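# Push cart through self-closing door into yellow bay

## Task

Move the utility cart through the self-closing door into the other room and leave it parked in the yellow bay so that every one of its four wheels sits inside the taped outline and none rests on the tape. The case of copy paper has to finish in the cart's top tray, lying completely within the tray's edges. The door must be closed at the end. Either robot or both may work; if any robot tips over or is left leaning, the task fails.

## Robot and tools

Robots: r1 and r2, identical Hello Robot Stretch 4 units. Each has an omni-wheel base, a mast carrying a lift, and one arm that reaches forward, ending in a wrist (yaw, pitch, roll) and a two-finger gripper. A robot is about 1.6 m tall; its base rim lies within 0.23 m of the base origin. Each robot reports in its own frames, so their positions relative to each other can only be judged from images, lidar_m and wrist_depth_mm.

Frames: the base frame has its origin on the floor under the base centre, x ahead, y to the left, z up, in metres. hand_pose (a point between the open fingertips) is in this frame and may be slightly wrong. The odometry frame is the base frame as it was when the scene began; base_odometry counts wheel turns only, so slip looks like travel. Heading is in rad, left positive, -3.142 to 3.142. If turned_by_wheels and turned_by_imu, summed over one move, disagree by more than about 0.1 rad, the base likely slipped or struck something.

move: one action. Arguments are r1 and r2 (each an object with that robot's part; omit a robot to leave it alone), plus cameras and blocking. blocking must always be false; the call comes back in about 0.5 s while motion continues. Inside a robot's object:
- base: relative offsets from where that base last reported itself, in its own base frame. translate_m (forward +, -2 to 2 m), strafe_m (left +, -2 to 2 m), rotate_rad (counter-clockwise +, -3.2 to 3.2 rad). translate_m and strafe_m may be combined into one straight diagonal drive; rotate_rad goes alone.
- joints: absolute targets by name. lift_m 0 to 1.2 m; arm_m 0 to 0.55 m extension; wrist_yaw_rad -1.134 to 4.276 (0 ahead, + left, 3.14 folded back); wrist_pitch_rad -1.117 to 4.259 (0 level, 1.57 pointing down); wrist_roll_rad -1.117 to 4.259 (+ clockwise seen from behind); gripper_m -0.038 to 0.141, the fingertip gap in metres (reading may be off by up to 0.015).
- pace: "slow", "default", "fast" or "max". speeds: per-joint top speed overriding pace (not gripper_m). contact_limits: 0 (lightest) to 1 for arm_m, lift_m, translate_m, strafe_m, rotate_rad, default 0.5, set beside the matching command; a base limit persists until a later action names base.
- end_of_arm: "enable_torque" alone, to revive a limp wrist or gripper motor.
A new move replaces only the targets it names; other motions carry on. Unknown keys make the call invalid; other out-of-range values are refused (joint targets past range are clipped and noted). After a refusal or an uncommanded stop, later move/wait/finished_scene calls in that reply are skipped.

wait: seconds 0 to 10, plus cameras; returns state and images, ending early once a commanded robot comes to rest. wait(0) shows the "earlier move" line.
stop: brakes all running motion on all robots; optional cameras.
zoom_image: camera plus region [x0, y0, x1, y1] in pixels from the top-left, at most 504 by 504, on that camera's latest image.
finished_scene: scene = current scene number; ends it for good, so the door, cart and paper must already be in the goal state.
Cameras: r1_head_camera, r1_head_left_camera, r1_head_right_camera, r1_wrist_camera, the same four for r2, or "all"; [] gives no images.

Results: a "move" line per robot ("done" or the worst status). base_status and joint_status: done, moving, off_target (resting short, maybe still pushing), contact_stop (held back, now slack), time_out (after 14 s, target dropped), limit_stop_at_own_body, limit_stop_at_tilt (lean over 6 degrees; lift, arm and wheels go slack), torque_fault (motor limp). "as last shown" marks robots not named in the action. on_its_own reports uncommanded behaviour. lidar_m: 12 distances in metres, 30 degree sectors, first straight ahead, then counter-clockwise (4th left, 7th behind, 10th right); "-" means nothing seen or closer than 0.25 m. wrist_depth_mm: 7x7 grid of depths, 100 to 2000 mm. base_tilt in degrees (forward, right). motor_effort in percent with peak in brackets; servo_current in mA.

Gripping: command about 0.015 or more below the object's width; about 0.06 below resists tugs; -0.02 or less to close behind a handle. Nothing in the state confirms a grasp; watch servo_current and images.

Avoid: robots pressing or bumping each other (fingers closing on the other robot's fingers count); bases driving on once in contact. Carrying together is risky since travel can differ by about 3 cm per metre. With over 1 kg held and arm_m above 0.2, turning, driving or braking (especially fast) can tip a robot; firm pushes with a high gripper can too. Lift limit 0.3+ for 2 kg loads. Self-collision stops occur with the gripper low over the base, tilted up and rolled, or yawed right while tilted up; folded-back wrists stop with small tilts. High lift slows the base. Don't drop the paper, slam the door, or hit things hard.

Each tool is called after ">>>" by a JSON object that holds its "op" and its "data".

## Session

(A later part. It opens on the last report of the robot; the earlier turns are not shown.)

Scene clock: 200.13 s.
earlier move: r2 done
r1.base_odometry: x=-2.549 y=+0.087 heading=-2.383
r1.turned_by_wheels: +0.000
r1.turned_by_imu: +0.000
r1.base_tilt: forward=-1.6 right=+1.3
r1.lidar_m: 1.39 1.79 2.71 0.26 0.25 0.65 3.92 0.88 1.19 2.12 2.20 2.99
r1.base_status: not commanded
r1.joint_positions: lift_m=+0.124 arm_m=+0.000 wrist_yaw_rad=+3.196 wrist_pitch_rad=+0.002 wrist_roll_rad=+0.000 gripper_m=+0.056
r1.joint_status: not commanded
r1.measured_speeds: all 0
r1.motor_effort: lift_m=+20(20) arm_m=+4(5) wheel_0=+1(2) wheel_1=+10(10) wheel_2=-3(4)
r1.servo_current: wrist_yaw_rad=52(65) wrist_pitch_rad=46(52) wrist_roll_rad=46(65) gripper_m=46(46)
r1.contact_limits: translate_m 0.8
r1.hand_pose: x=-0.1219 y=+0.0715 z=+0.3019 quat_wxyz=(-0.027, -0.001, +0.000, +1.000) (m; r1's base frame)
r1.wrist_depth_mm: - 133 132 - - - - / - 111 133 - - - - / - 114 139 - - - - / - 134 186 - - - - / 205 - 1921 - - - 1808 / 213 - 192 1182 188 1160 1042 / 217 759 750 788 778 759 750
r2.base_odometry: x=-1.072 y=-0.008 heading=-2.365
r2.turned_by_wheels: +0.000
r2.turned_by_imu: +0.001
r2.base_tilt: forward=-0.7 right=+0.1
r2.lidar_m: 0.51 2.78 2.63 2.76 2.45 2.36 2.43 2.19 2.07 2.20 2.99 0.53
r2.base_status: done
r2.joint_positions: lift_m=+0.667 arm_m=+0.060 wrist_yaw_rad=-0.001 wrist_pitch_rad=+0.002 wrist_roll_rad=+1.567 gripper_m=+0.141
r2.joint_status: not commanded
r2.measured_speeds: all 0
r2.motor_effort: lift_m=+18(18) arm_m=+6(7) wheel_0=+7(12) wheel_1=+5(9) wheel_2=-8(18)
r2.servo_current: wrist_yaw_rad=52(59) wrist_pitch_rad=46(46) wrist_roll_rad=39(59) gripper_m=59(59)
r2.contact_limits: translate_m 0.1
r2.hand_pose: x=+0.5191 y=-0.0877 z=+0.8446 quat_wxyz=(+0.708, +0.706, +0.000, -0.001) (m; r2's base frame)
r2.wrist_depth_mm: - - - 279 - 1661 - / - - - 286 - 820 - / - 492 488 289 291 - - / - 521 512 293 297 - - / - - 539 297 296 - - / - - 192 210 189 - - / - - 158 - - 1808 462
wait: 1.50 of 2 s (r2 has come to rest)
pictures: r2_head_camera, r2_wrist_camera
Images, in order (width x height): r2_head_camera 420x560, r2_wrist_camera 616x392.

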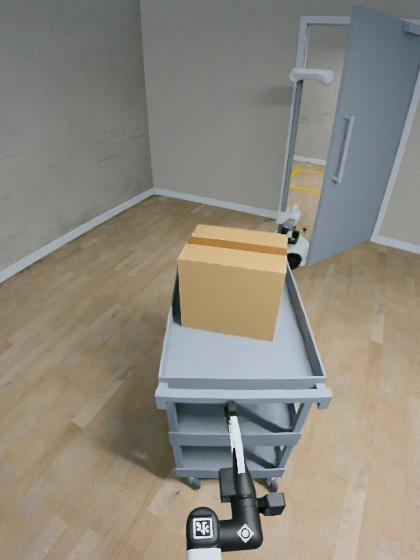

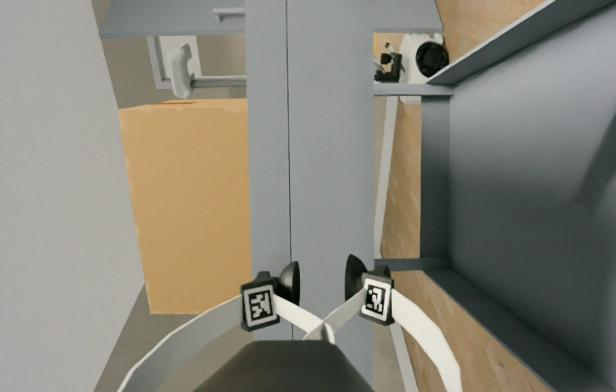

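>>> {"op": "move", "data": {"r2": {"base": {"translate_m": -0.13}}, "blocking": false, "cameras": []}}

>>> {"op": "wait", "data": {"seconds": 2, "cameras": ["r2_head_camera", "r2_wrist_camera"]}}

Scene clock: 225.47 s.
move: r2 moving
r1: as last shown
r1.lidar_m: 1.39 1.79 2.71 0.25 0.25 0.66 3.91 0.89 1.22 2.13 2.21 2.98
r1.motor_effort: lift_m=+19(20) arm_m=+4(5) wheel_0=+1(2) wheel_1=+9(10) wheel_2=-3(4)
r1.servo_current: wrist_yaw_rad=59(72) wrist_pitch_rad=39(46) wrist_roll_rad=52(65) gripper_m=46(46)
r1.contact_limits: translate_m 0.8
r1.wrist_depth_mm: - 133 133 - - - - / - 111 133 - - - - / - 114 139 - - - - / - 134 186 - - - - / 204 - 1983 - - - 1756 / 214 - 193 1182 188 1138 1042 / 218 750 759 788 788 759 750
r2.base_odometry: x=-1.050 y=+0.014 heading=-2.365
r2.turned_by_wheels: +0.000
r2.turned_by_imu: +0.000
r2.base_tilt: forward=-0.7 right=+0.0
r2.lidar_m: 0.55 2.80 2.64 2.75 2.44 2.32 2.43 2.15 2.06 2.15 2.96 0.57
r2.base_status: translate_m moving
r2.joint_positions: lift_m=+0.667 arm_m=+0.060 wrist_yaw_rad=-0.001 wrist_pitch_rad=+0.003 wrist_roll_rad=+1.567 gripper_m=+0.141
r2.joint_status: not commanded
r2.measured_speeds: translate_m=-0.119 strafe_m=+0.000 rotate_rad=+0.000 lift_m=+0.000 arm_m=+0.000 wrist_yaw_rad=+0.000 wrist_pitch_rad=+0.000 wrist_roll_rad=+0.000
r2.motor_effort: lift_m=+17(18) arm_m=+6(6) wheel_0=-6(11) wheel_1=-6(9) wheel_2=+12(14)
r2.servo_current: wrist_yaw_rad=39(52) wrist_pitch_rad=46(46) wrist_roll_rad=46(52) gripper_m=52(52)
r2.hand_pose: x=+0.5191 y=-0.0877 z=+0.8445 quat_wxyz=(+0.708, +0.706, +0.001, -0.001) (m; r2's base frame)
r2.wrist_depth_mm: - - - 304 - 1661 - / - - - 307 - 809 - / - - 517 310 891 - - / - - 539 315 904 - - / - - 564 319 931 - - / - - 580 264 324 187 - / - - - - - 1863 477
pictures: none
No camera images: "cameras" was empty.

Scene clock: 226.70 s.
earlier move: r2 done
r1.base_odometry: x=-2.549 y=+0.087 heading=-2.383
r1.turned_by_wheels: +0.000
r1.turned_by_imu: +0.000
r1.base_tilt: forward=-1.6 right=+1.3
r1.lidar_m: 1.39 1.78 2.71 0.27 0.25 0.70 3.91 0.89 1.22 2.11 2.21 3.02
r1.base_status: not commanded
r1.joint_positions: lift_m=+0.124 arm_m=+0.000 wrist_yaw_rad=+3.196 wrist_pitch_rad=+0.002 wrist_roll_rad=+0.000 gripper_m=+0.056
r1.joint_status: not commanded
r1.measured_speeds: all 0
r1.motor_effort: lift_m=+19(20) arm_m=+4(5) wheel_0=+1(2) wheel_1=+10(10) wheel_2=-4(4)
r1.servo_current: wrist_yaw_rad=65(72) wrist_pitch_rad=46(52) wrist_roll_rad=26(65) gripper_m=39(46)
r1.contact_limits: translate_m 0.8
r1.hand_pose: x=-0.1219 y=+0.0715 z=+0.3019 quat_wxyz=(-0.027, -0.001, +0.000, +1.000) (m; r1's base frame)
r1.wrist_depth_mm: - 133 133 - - - - / - 111 133 - - - - / - 114 138 - - - - / - 134 185 - - - - / 205 - 1983 - - - 1708 / 213 - 193 1160 188 1118 1042 / 218 750 750 798 788 768 759
r2.base_odometry: x=-0.979 y=+0.083 heading=-2.365
r2.turned_by_wheels: +0.000
r2.turned_by_imu: +0.000
r2.base_tilt: forward=-0.6 right=+0.1
r2.lidar_m: 0.64 2.82 2.69 2.81 2.34 2.24 2.32 2.12 2.01 2.10 2.84 0.66
r2.base_status: done
r2.joint_positions: lift_m=+0.667 arm_m=+0.060 wrist_yaw_rad=-0.001 wrist_pitch_rad=+0.003 wrist_roll_rad=+1.567 gripper_m=+0.141
r2.joint_status: not commanded
r2.measured_speeds: all 0
r2.motor_effort: lift_m=+18(18) arm_m=+6(6) wheel_0=-4(12) wheel_1=-4(9) wheel_2=+2(14)
r2.servo_current: wrist_yaw_rad=46(59) wrist_pitch_rad=39(46) wrist_roll_rad=46(52) gripper_m=46(59)
r2.hand_pose: x=+0.5191 y=-0.0877 z=+0.8445 quat_wxyz=(+0.708, +0.706, +0.001, -0.001) (m; r2's base frame)
r2.wrist_depth_mm: - - - 404 418 413 407 / - - - 407 - 768 415 / - - 615 413 - - 415 / - - 634 418 - - 421 / - - 676 424 - - 427 / - - 683 373 433 190 436 / - - - - - 549 442
wait: 1.23 of 2 s (r2 has come to rest)
pictures: r2_head_camera, r2_wrist_camera
Images, in order (width x height): r2_head_camera 420x560, r2_wrist_camera 616x392.

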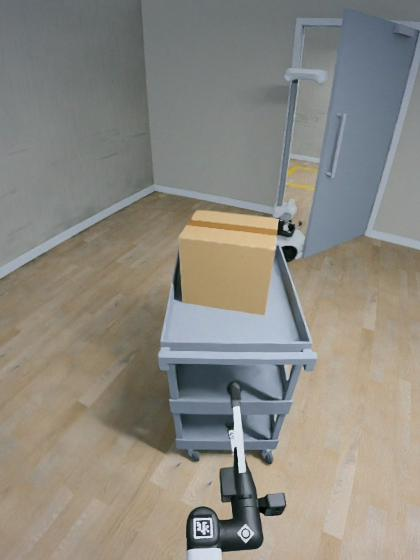

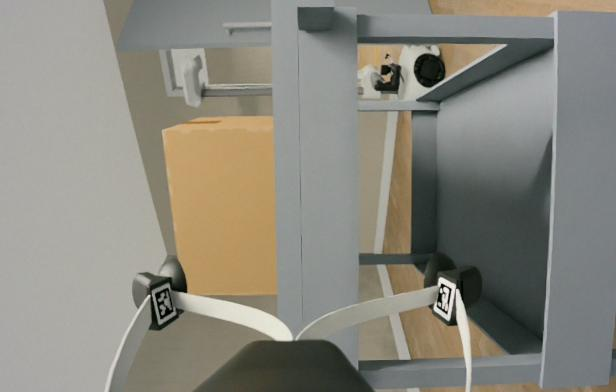

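>>> {"op": "move", "data": {"r2": {"base": {"translate_m": 0.235}, "pace": "slow", "contact_limits": {"translate_m": 0.1}}, "blocking": false, "cameras": []}}

>>> {"op": "wait", "data": {"seconds": 4, "cameras": ["r2_head_camera", "r2_wrist_camera"]}}

Scene clock: 234.50 s.
move: r2 moving
r1: as last shown
r1.lidar_m: 1.39 1.78 2.71 0.25 0.25 0.68 3.94 0.88 1.22 2.09 2.20 2.98
r1.motor_effort: lift_m=+19(20) arm_m=+5(5) wheel_0=+1(2) wheel_1=+10(10) wheel_2=-3(3)
r1.servo_current: wrist_yaw_rad=59(72) wrist_pitch_rad=39(52) wrist_roll_rad=46(52) gripper_m=39(46)
r1.contact_limits: translate_m 0.8
r1.wrist_depth_mm: - 133 133 - - - - / - 111 133 - - - - / - 115 138 - - - - / - 134 186 - - - - / 205 - 1983 - - - 1808 / 212 - 192 1182 187 1160 1025 / 218 750 750 788 778 768 750
r2.base_odometry: x=-0.988 y=+0.075 heading=-2.365
r2.turned_by_wheels: +0.000
r2.turned_by_imu: +0.001
r2.base_tilt: forward=-0.6 right=+0.1
r2.lidar_m: 0.61 2.83 2.70 2.81 2.37 2.24 2.35 2.09 2.01 2.12 2.87 0.68
r2.base_status: translate_m moving
r2.joint_positions: lift_m=+0.667 arm_m=+0.060 wrist_yaw_rad=-0.001 wrist_pitch_rad=+0.003 wrist_roll_rad=+1.567 gripper_m=+0.141
r2.joint_status: not commanded
r2.measured_speeds: translate_m=+0.048 strafe_m=+0.000 rotate_rad=+0.000 lift_m=+0.000 arm_m=+0.000 wrist_yaw_rad=+0.000 wrist_pitch_rad=+0.000 wrist_roll_rad=+0.000
r2.motor_effort: lift_m=+17(17) arm_m=+6(6) wheel_0=+6(6) wheel_1=+6(7) wheel_2=-9(10)
r2.servo_current: wrist_yaw_rad=52(52) wrist_pitch_rad=46(46) wrist_roll_rad=39(52) gripper_m=46(59)
r2.contact_limits: translate_m 0.1
r2.hand_pose: x=+0.5191 y=-0.0877 z=+0.8445 quat_wxyz=(+0.708, +0.706, +0.001, -0.001) (m; r2's base frame)
r2.wrist_depth_mm: - - - 394 421 399 402 / - - - 399 - 778 - / - - 603 407 - - 407 / - - 634 410 - - 413 / - - 661 418 - - 415 / - - 683 359 421 189 421 / - - - - - 554 430
pictures: none
No camera images: "cameras" was empty.

Scene clock: 237.63 s.
earlier move: r2 done
r1.base_odometry: x=-2.549 y=+0.087 heading=-2.383
r1.turned_by_wheels: +0.000
r1.turned_by_imu: +0.000
r1.base_tilt: forward=-1.6 right=+1.3
r1.lidar_m: 1.38 1.78 2.71 0.25 0.25 0.69 3.92 0.88 1.20 2.12 2.19 3.02
r1.base_status: not commanded
r1.joint_positions: lift_m=+0.124 arm_m=+0.000 wrist_yaw_rad=+3.196 wrist_pitch_rad=+0.002 wrist_roll_rad=+0.000 gripper_m=+0.056
r1.joint_status: not commanded
r1.measured_speeds: all 0
r1.motor_effort: lift_m=+19(20) arm_m=+4(5) wheel_0=+1(2) wheel_1=+10(10) wheel_2=-3(4)
r1.servo_current: wrist_yaw_rad=39(72) wrist_pitch_rad=39(52) wrist_roll_rad=52(72) gripper_m=33(52)
r1.contact_limits: translate_m 0.8
r1.hand_pose: x=-0.1219 y=+0.0715 z=+0.3019 quat_wxyz=(-0.027, -0.001, +0.000, +1.000) (m; r1's base frame)
r1.wrist_depth_mm: - 133 133 - - - - / - 112 133 - - - - / - 114 138 - - - - / - 134 186 - - - - / 205 - 1921 - - - 1808 / 213 - 192 1182 187 1138 1060 / 219 759 750 788 778 759 750
r2.base_odometry: x=-1.146 y=-0.081 heading=-2.365
r2.turned_by_wheels: +0.000
r2.turned_by_imu: +0.000
r2.base_tilt: forward=-0.7 right=+0.1
r2.lidar_m: 0.44 2.73 2.60 2.68 2.54 2.43 2.54 2.25 2.12 2.23 3.08 0.44
r2.base_status: done
r2.joint_positions: lift_m=+0.667 arm_m=+0.060 wrist_yaw_rad=-0.001 wrist_pitch_rad=+0.001 wrist_roll_rad=+1.567 gripper_m=+0.141
r2.joint_status: not commanded
r2.measured_speeds: all 0
r2.motor_effort: lift_m=+17(18) arm_m=+6(7) wheel_0=+6(10) wheel_1=+5(8) wheel_2=-10(12)
r2.servo_current: wrist_yaw_rad=52(59) wrist_pitch_rad=33(46) wrist_roll_rad=52(59) gripper_m=52(59)
r2.contact_limits: translate_m 0.1
r2.hand_pose: x=+0.5191 y=-0.0877 z=+0.8450 quat_wxyz=(+0.708, +0.706, +0.000, -0.001) (m; r2's base frame)
r2.wrist_depth_mm: - - - 187 187 1618 - / - - 424 189 189 715 - / - 399 399 133 191 - - / - 421 413 136 194 788 - / - 439 430 137 196 788 - / - 209 176 139 199 189 - / - - - - 200 1661 492
wait: 3.13 of 4 s (r2 has come to rest)
pictures: r2_head_camera, r2_wrist_camera
Images, in order (width x height): r2_head_camera 420x560, r2_wrist_camera 616x392.

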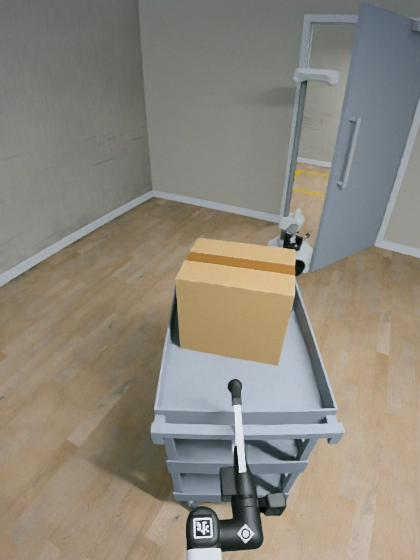

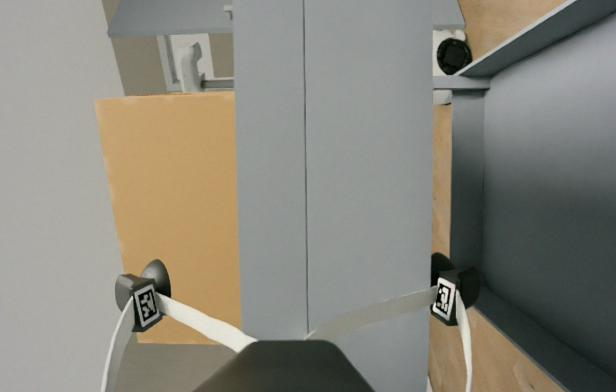

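>>> {"op": "move", "data": {"r2": {"joints": {"gripper_m": -0.034}}, "blocking": false, "cameras": []}}

>>> {"op": "wait", "data": {"seconds": 3, "cameras": ["r2_head_camera", "r2_wrist_camera"]}}

Scene clock: 242.17 s.
move: r2 moving
r1: as last shown
r1.lidar_m: 1.39 1.82 2.71 0.25 0.25 0.66 3.92 0.86 1.18 2.13 2.21 3.00
r1.motor_effort: lift_m=+19(20) arm_m=+5(5) wheel_0=+1(2) wheel_1=+9(10) wheel_2=-4(4)
r1.servo_current: wrist_yaw_rad=46(52) wrist_pitch_rad=46(46) wrist_roll_rad=33(59) gripper_m=39(46)
r1.contact_limits: translate_m 0.8
r1.wrist_depth_mm: - 133 133 - - - - / - 112 133 - - - - / - 114 139 - - - - / - 134 186 - - - - / 205 - 1983 - - - 1756 / 213 - 191 1160 187 1118 1025 / 217 759 759 809 778 759 750
r2.base_odometry: x=-1.146 y=-0.081 heading=-2.365
r2.turned_by_wheels: +0.000
r2.turned_by_imu: +0.000
r2.base_tilt: forward=-0.7 right=+0.0
r2.lidar_m: 0.41 2.74 2.58 2.71 2.55 2.44 2.57 2.21 2.12 2.24 3.04 0.43
r2.base_status: not commanded
r2.joint_positions: lift_m=+0.667 arm_m=+0.060 wrist_yaw_rad=-0.001 wrist_pitch_rad=+0.001 wrist_roll_rad=+1.567 gripper_m=+0.130
r2.joint_status: gripper_m moving
r2.measured_speeds: translate_m=+0.000 strafe_m=+0.000 rotate_rad=+0.000 lift_m=+0.000 arm_m=+0.000 wrist_yaw_rad=+0.000 wrist_pitch_rad=-0.002 wrist_roll_rad=+0.000
r2.motor_effort: lift_m=+17(17) arm_m=+6(7) wheel_0=+7(7) wheel_1=+5(5) wheel_2=-10(10)
r2.servo_current: wrist_yaw_rad=33(52) wrist_pitch_rad=39(46) wrist_roll_rad=46(59) gripper_m=117(117)
r2.contact_limits: translate_m 0.1
r2.hand_pose: x=+0.5191 y=-0.0877 z=+0.8450 quat_wxyz=(+0.708, +0.706, +0.000, -0.001) (m; r2's base frame)
r2.wrist_depth_mm: - - - 186 187 1618 - / - - 424 188 189 715 - / - 399 397 134 191 - - / - 421 413 136 194 798 - / - 439 433 137 196 788 - / - 210 176 139 198 189 - / - - - - 202 1618 496
pictures: none
No camera images: "cameras" was empty.

Scene clock: 244.43 s.
earlier move: r2 done
r1.base_odometry: x=-2.549 y=+0.087 heading=-2.383
r1.turned_by_wheels: +0.000
r1.turned_by_imu: +0.000
r1.base_tilt: forward=-1.6 right=+1.3
r1.lidar_m: 1.40 1.73 2.71 0.26 0.25 0.69 3.93 0.88 1.22 2.13 2.20 2.98
r1.base_status: not commanded
r1.joint_positions: lift_m=+0.124 arm_m=+0.000 wrist_yaw_rad=+3.196 wrist_pitch_rad=+0.002 wrist_roll_rad=+0.000 gripper_m=+0.056
r1.joint_status: not commanded
r1.measured_speeds: all 0
r1.motor_effort: lift_m=+20(20) arm_m=+4(5) wheel_0=+1(2) wheel_1=+10(10) wheel_2=-3(4)
r1.servo_current: wrist_yaw_rad=46(72) wrist_pitch_rad=33(52) wrist_roll_rad=39(72) gripper_m=39(46)
r1.contact_limits: translate_m 0.8
r1.hand_pose: x=-0.1219 y=+0.0715 z=+0.3019 quat_wxyz=(-0.027, -0.001, +0.000, +1.000) (m; r1's base frame)
r1.wrist_depth_mm: - 133 132 - - - - / - 112 132 - - - - / - 114 139 - - - - / - 134 186 - - - - / 205 - 1921 - - - 1708 / 213 - 191 1182 188 1138 1008 / 218 750 750 798 788 759 750
r2.base_odometry: x=-1.147 y=-0.081 heading=-2.365
r2.turned_by_wheels: +0.000
r2.turned_by_imu: +0.000
r2.base_tilt: forward=-0.6 right=+0.1
r2.lidar_m: 0.40 2.72 2.59 2.69 2.55 2.43 2.56 2.21 2.12 2.21 3.05 0.43
r2.base_status: not commanded
r2.joint_positions: lift_m=+0.667 arm_m=+0.060 wrist_yaw_rad=-0.001 wrist_pitch_rad=+0.006 wrist_roll_rad=+1.567 gripper_m=-0.032
r2.joint_status: all done
r2.measured_speeds: all 0
r2.motor_effort: lift_m=+18(18) arm_m=-3(7) wheel_0=-1(7) wheel_1=+0(5) wheel_2=-2(10)
r2.servo_current: wrist_yaw_rad=46(59) wrist_pitch_rad=46(52) wrist_roll_rad=46(59) gripper_m=241(488)
r2.contact_limits: translate_m 0.1
r2.hand_pose: x=+0.5192 y=-0.0877 z=+0.8434 quat_wxyz=(+0.708, +0.706, +0.002, -0.003) (m; r2's base frame)
r2.wrist_depth_mm: - - 113 171 172 1576 - / - - 114 173 174 750 - / - 375 116 176 176 778 - / - 392 117 178 179 788 - / - 413 119 180 181 - - / - 421 120 183 183 159 - / - - 122 - 132 1537 -
wait: 2.27 of 3 s (r2 has come to rest)
pictures: r2_head_camera, r2_wrist_camera
Images, in order (width x height): r2_head_camera 420x560, r2_wrist_camera 616x392.

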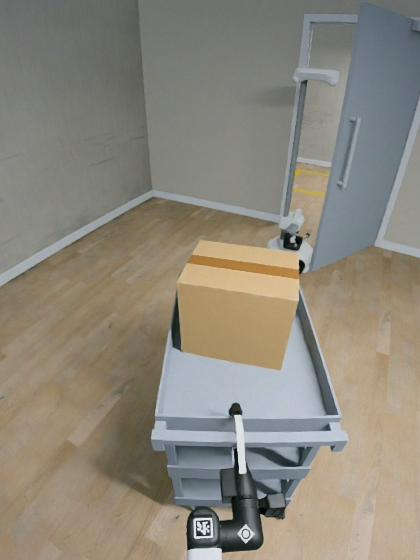

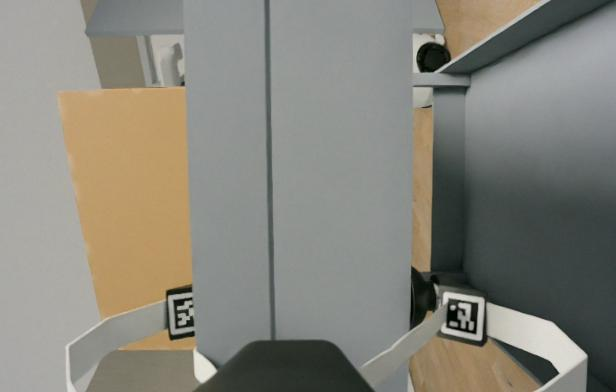

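>>> {"op": "move", "data": {"r2": {"base": {"translate_m": -0.5, "strafe_m": -0.75}, "pace": "slow", "contact_limits": {"translate_m": 0.5}}, "r1": {"base": {"strafe_m": 0.55}, "pace": "slow", "contact_limits": {"strafe_m": 0.5}}, "blocking": false, "cameras": []}}

>>> {"op": "wait", "data": {"seconds": 10, "cameras": ["r2_head_camera", "r1_head_left_camera"]}}

Scene clock: 291.90 s.
move: r1 moving; r2 moving
r1.base_odometry: x=-2.539 y=+0.077 heading=-2.383
r1.turned_by_wheels: +0.000
r1.turned_by_imu: +0.000
r1.base_tilt: forward=-1.6 right=+1.3
r1.lidar_m: 1.43 1.77 2.71 0.25 0.25 0.64 3.94 0.90 1.23 2.13 2.21 2.99
r1.base_status: strafe_m moving
r1.joint_positions: lift_m=+0.124 arm_m=+0.000 wrist_yaw_rad=+3.196 wrist_pitch_rad=+0.002 wrist_roll_rad=+0.000 gripper_m=+0.056
r1.joint_status: not commanded
r1.measured_speeds: translate_m=-0.001 strafe_m=+0.057 rotate_rad=+0.008 lift_m=+0.000 arm_m=+0.000 wrist_yaw_rad=+0.000 wrist_pitch_rad=+0.000 wrist_roll_rad=+0.000
r1.motor_effort: lift_m=+19(20) arm_m=+4(5) wheel_0=-16(19) wheel_1=+10(12) wheel_2=+1(2)
r1.servo_current: wrist_yaw_rad=39(59) wrist_pitch_rad=52(52) wrist_roll_rad=46(59) gripper_m=33(46)
r1.contact_limits: strafe_m 0.5
r1.hand_pose: x=-0.1219 y=+0.0715 z=+0.3019 quat_wxyz=(-0.027, -0.001, +0.000, +1.000) (m; r1's base frame)
r1.wrist_depth_mm: - 133 132 - - - - / - 112 133 - - - - / - 114 139 - - - - / - 134 185 - - - - / 205 - 1863 - - - 1756 / 213 - 193 1205 188 1138 1042 / 218 759 750 788 778 759 759
r2.base_odometry: x=-1.149 y=-0.069 heading=-2.364
r2.turned_by_wheels: +0.001
r2.turned_by_imu: +0.001
r2.base_tilt: forward=-0.6 right=+0.0
r2.lidar_m: 0.41 2.74 2.60 2.71 2.54 2.44 2.55 2.22 2.12 2.22 3.01 0.43
r2.base_status: translate_m moving; strafe_m moving
r2.joint_positions: lift_m=+0.667 arm_m=+0.060 wrist_yaw_rad=+0.000 wrist_pitch_rad=+0.006 wrist_roll_rad=+1.567 gripper_m=-0.032
r2.joint_status: not commanded
r2.measured_speeds: translate_m=-0.028 strafe_m=-0.040 rotate_rad=+0.002 lift_m=+0.000 arm_m=+0.000 wrist_yaw_rad=+0.000 wrist_pitch_rad=+0.000 wrist_roll_rad=+0.000
r2.motor_effort: lift_m=+18(18) arm_m=-3(4) wheel_0=+4(4) wheel_1=-10(10) wheel_2=+12(12)
r2.servo_current: wrist_yaw_rad=46(52) wrist_pitch_rad=39(52) wrist_roll_rad=46(59) gripper_m=241(241)
r2.contact_limits: translate_m 0.5
r2.hand_pose: x=+0.5193 y=-0.0875 z=+0.8434 quat_wxyz=(+0.708, +0.706, +0.002, -0.002) (m; r2's base frame)
r2.wrist_depth_mm: - - 112 170 172 1499 - / - - 114 173 174 750 - / - 375 115 176 176 768 - / - 394 117 178 178 778 - / - 413 118 180 181 - - / - 427 121 182 183 160 - / - - 122 - 140 1499 433
pictures: none
No camera images: "cameras" was empty.

Scene clock: 298.03 s.
earlier move: r1 done; r2 moving
r1.base_odometry: x=-2.171 y=-0.312 heading=-2.383
r1.turned_by_wheels: +0.000
r1.turned_by_imu: +0.001
r1.base_tilt: forward=-1.6 right=+1.2
r1.lidar_m: 1.58 1.89 0.25 - 0.25 0.26 0.67 1.18 1.18 2.68 2.77 3.75
r1.base_status: done
r1.joint_positions: lift_m=+0.124 arm_m=+0.000 wrist_yaw_rad=+3.196 wrist_pitch_rad=+0.002 wrist_roll_rad=+0.000 gripper_m=+0.056
r1.joint_status: not commanded
r1.measured_speeds: all 0
r1.motor_effort: lift_m=+19(20) arm_m=+4(5) wheel_0=-7(19) wheel_1=+5(12) wheel_2=-1(2)
r1.servo_current: wrist_yaw_rad=59(72) wrist_pitch_rad=39(52) wrist_roll_rad=59(65) gripper_m=46(52)
r1.contact_limits: strafe_m 0.5
r1.hand_pose: x=-0.1219 y=+0.0715 z=+0.3019 quat_wxyz=(-0.027, -0.001, +0.000, +1.000) (m; r1's base frame)
r1.wrist_depth_mm: - 133 132 - 462 264 191 / - 112 132 - 469 266 194 / - 114 138 - 484 270 195 / - 134 185 - 492 272 196 / 205 - - - 496 274 197 / 220 1182 194 1205 187 274 198 / 218 750 741 788 439 223 198
r2.base_odometry: x=-1.263 y=+0.521 heading=-2.364
r2.turned_by_wheels: +0.001
r2.turned_by_imu: +0.006
r2.base_tilt: forward=-0.7 right=+0.1
r2.lidar_m: 0.35 0.42 3.21 3.35 2.51 2.40 2.19 1.58 1.53 1.61 2.22 0.48
r2.base_status: translate_m moving; strafe_m moving
r2.joint_positions: lift_m=+0.667 arm_m=+0.060 wrist_yaw_rad=+0.017 wrist_pitch_rad=+0.006 wrist_roll_rad=+1.571 gripper_m=-0.032
r2.joint_status: not commanded
r2.measured_speeds: translate_m=-0.057 strafe_m=-0.083 rotate_rad=+0.000 lift_m=+0.000 arm_m=+0.000 wrist_yaw_rad=+0.000 wrist_pitch_rad=+0.000 wrist_roll_rad=+0.000
r2.motor_effort: lift_m=+18(18) arm_m=-4(4) wheel_0=+8(17) wheel_1=-4(10) wheel_2=+12(18)
r2.servo_current: wrist_yaw_rad=98(111) wrist_pitch_rad=46(52) wrist_roll_rad=65(72) gripper_m=221(241)
r2.contact_limits: translate_m 0.5
r2.hand_pose: x=+0.5207 y=-0.0826 z=+0.8434 quat_wxyz=(+0.707, +0.707, +0.008, +0.004) (m; r2's base frame)
r2.wrist_depth_mm: - - - 287 309 312 317 / - - - 265 - 1661 1118 / - - - 242 255 1661 473 / - - - 223 229 1708 - / - 424 418 206 208 788 - / - 404 173 191 190 157 - / - 151 382 - 138 676 -
wait: 6.13 of 10 s (r1 has come to rest)
pictures: r1_head_left_camera, r2_head_camera
Images, in order (width x height): r1_head_left_camera 420x672, r2_head_camera 420x560.

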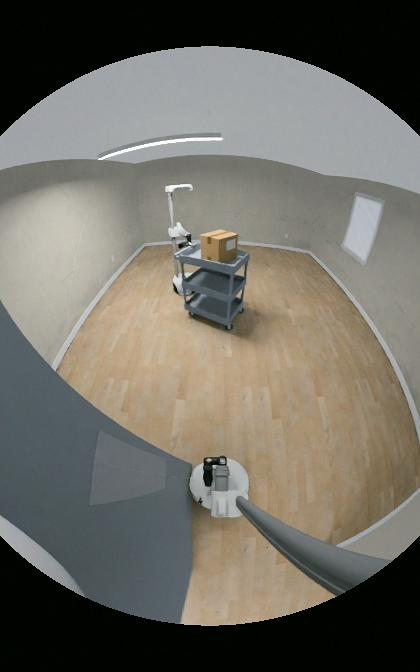

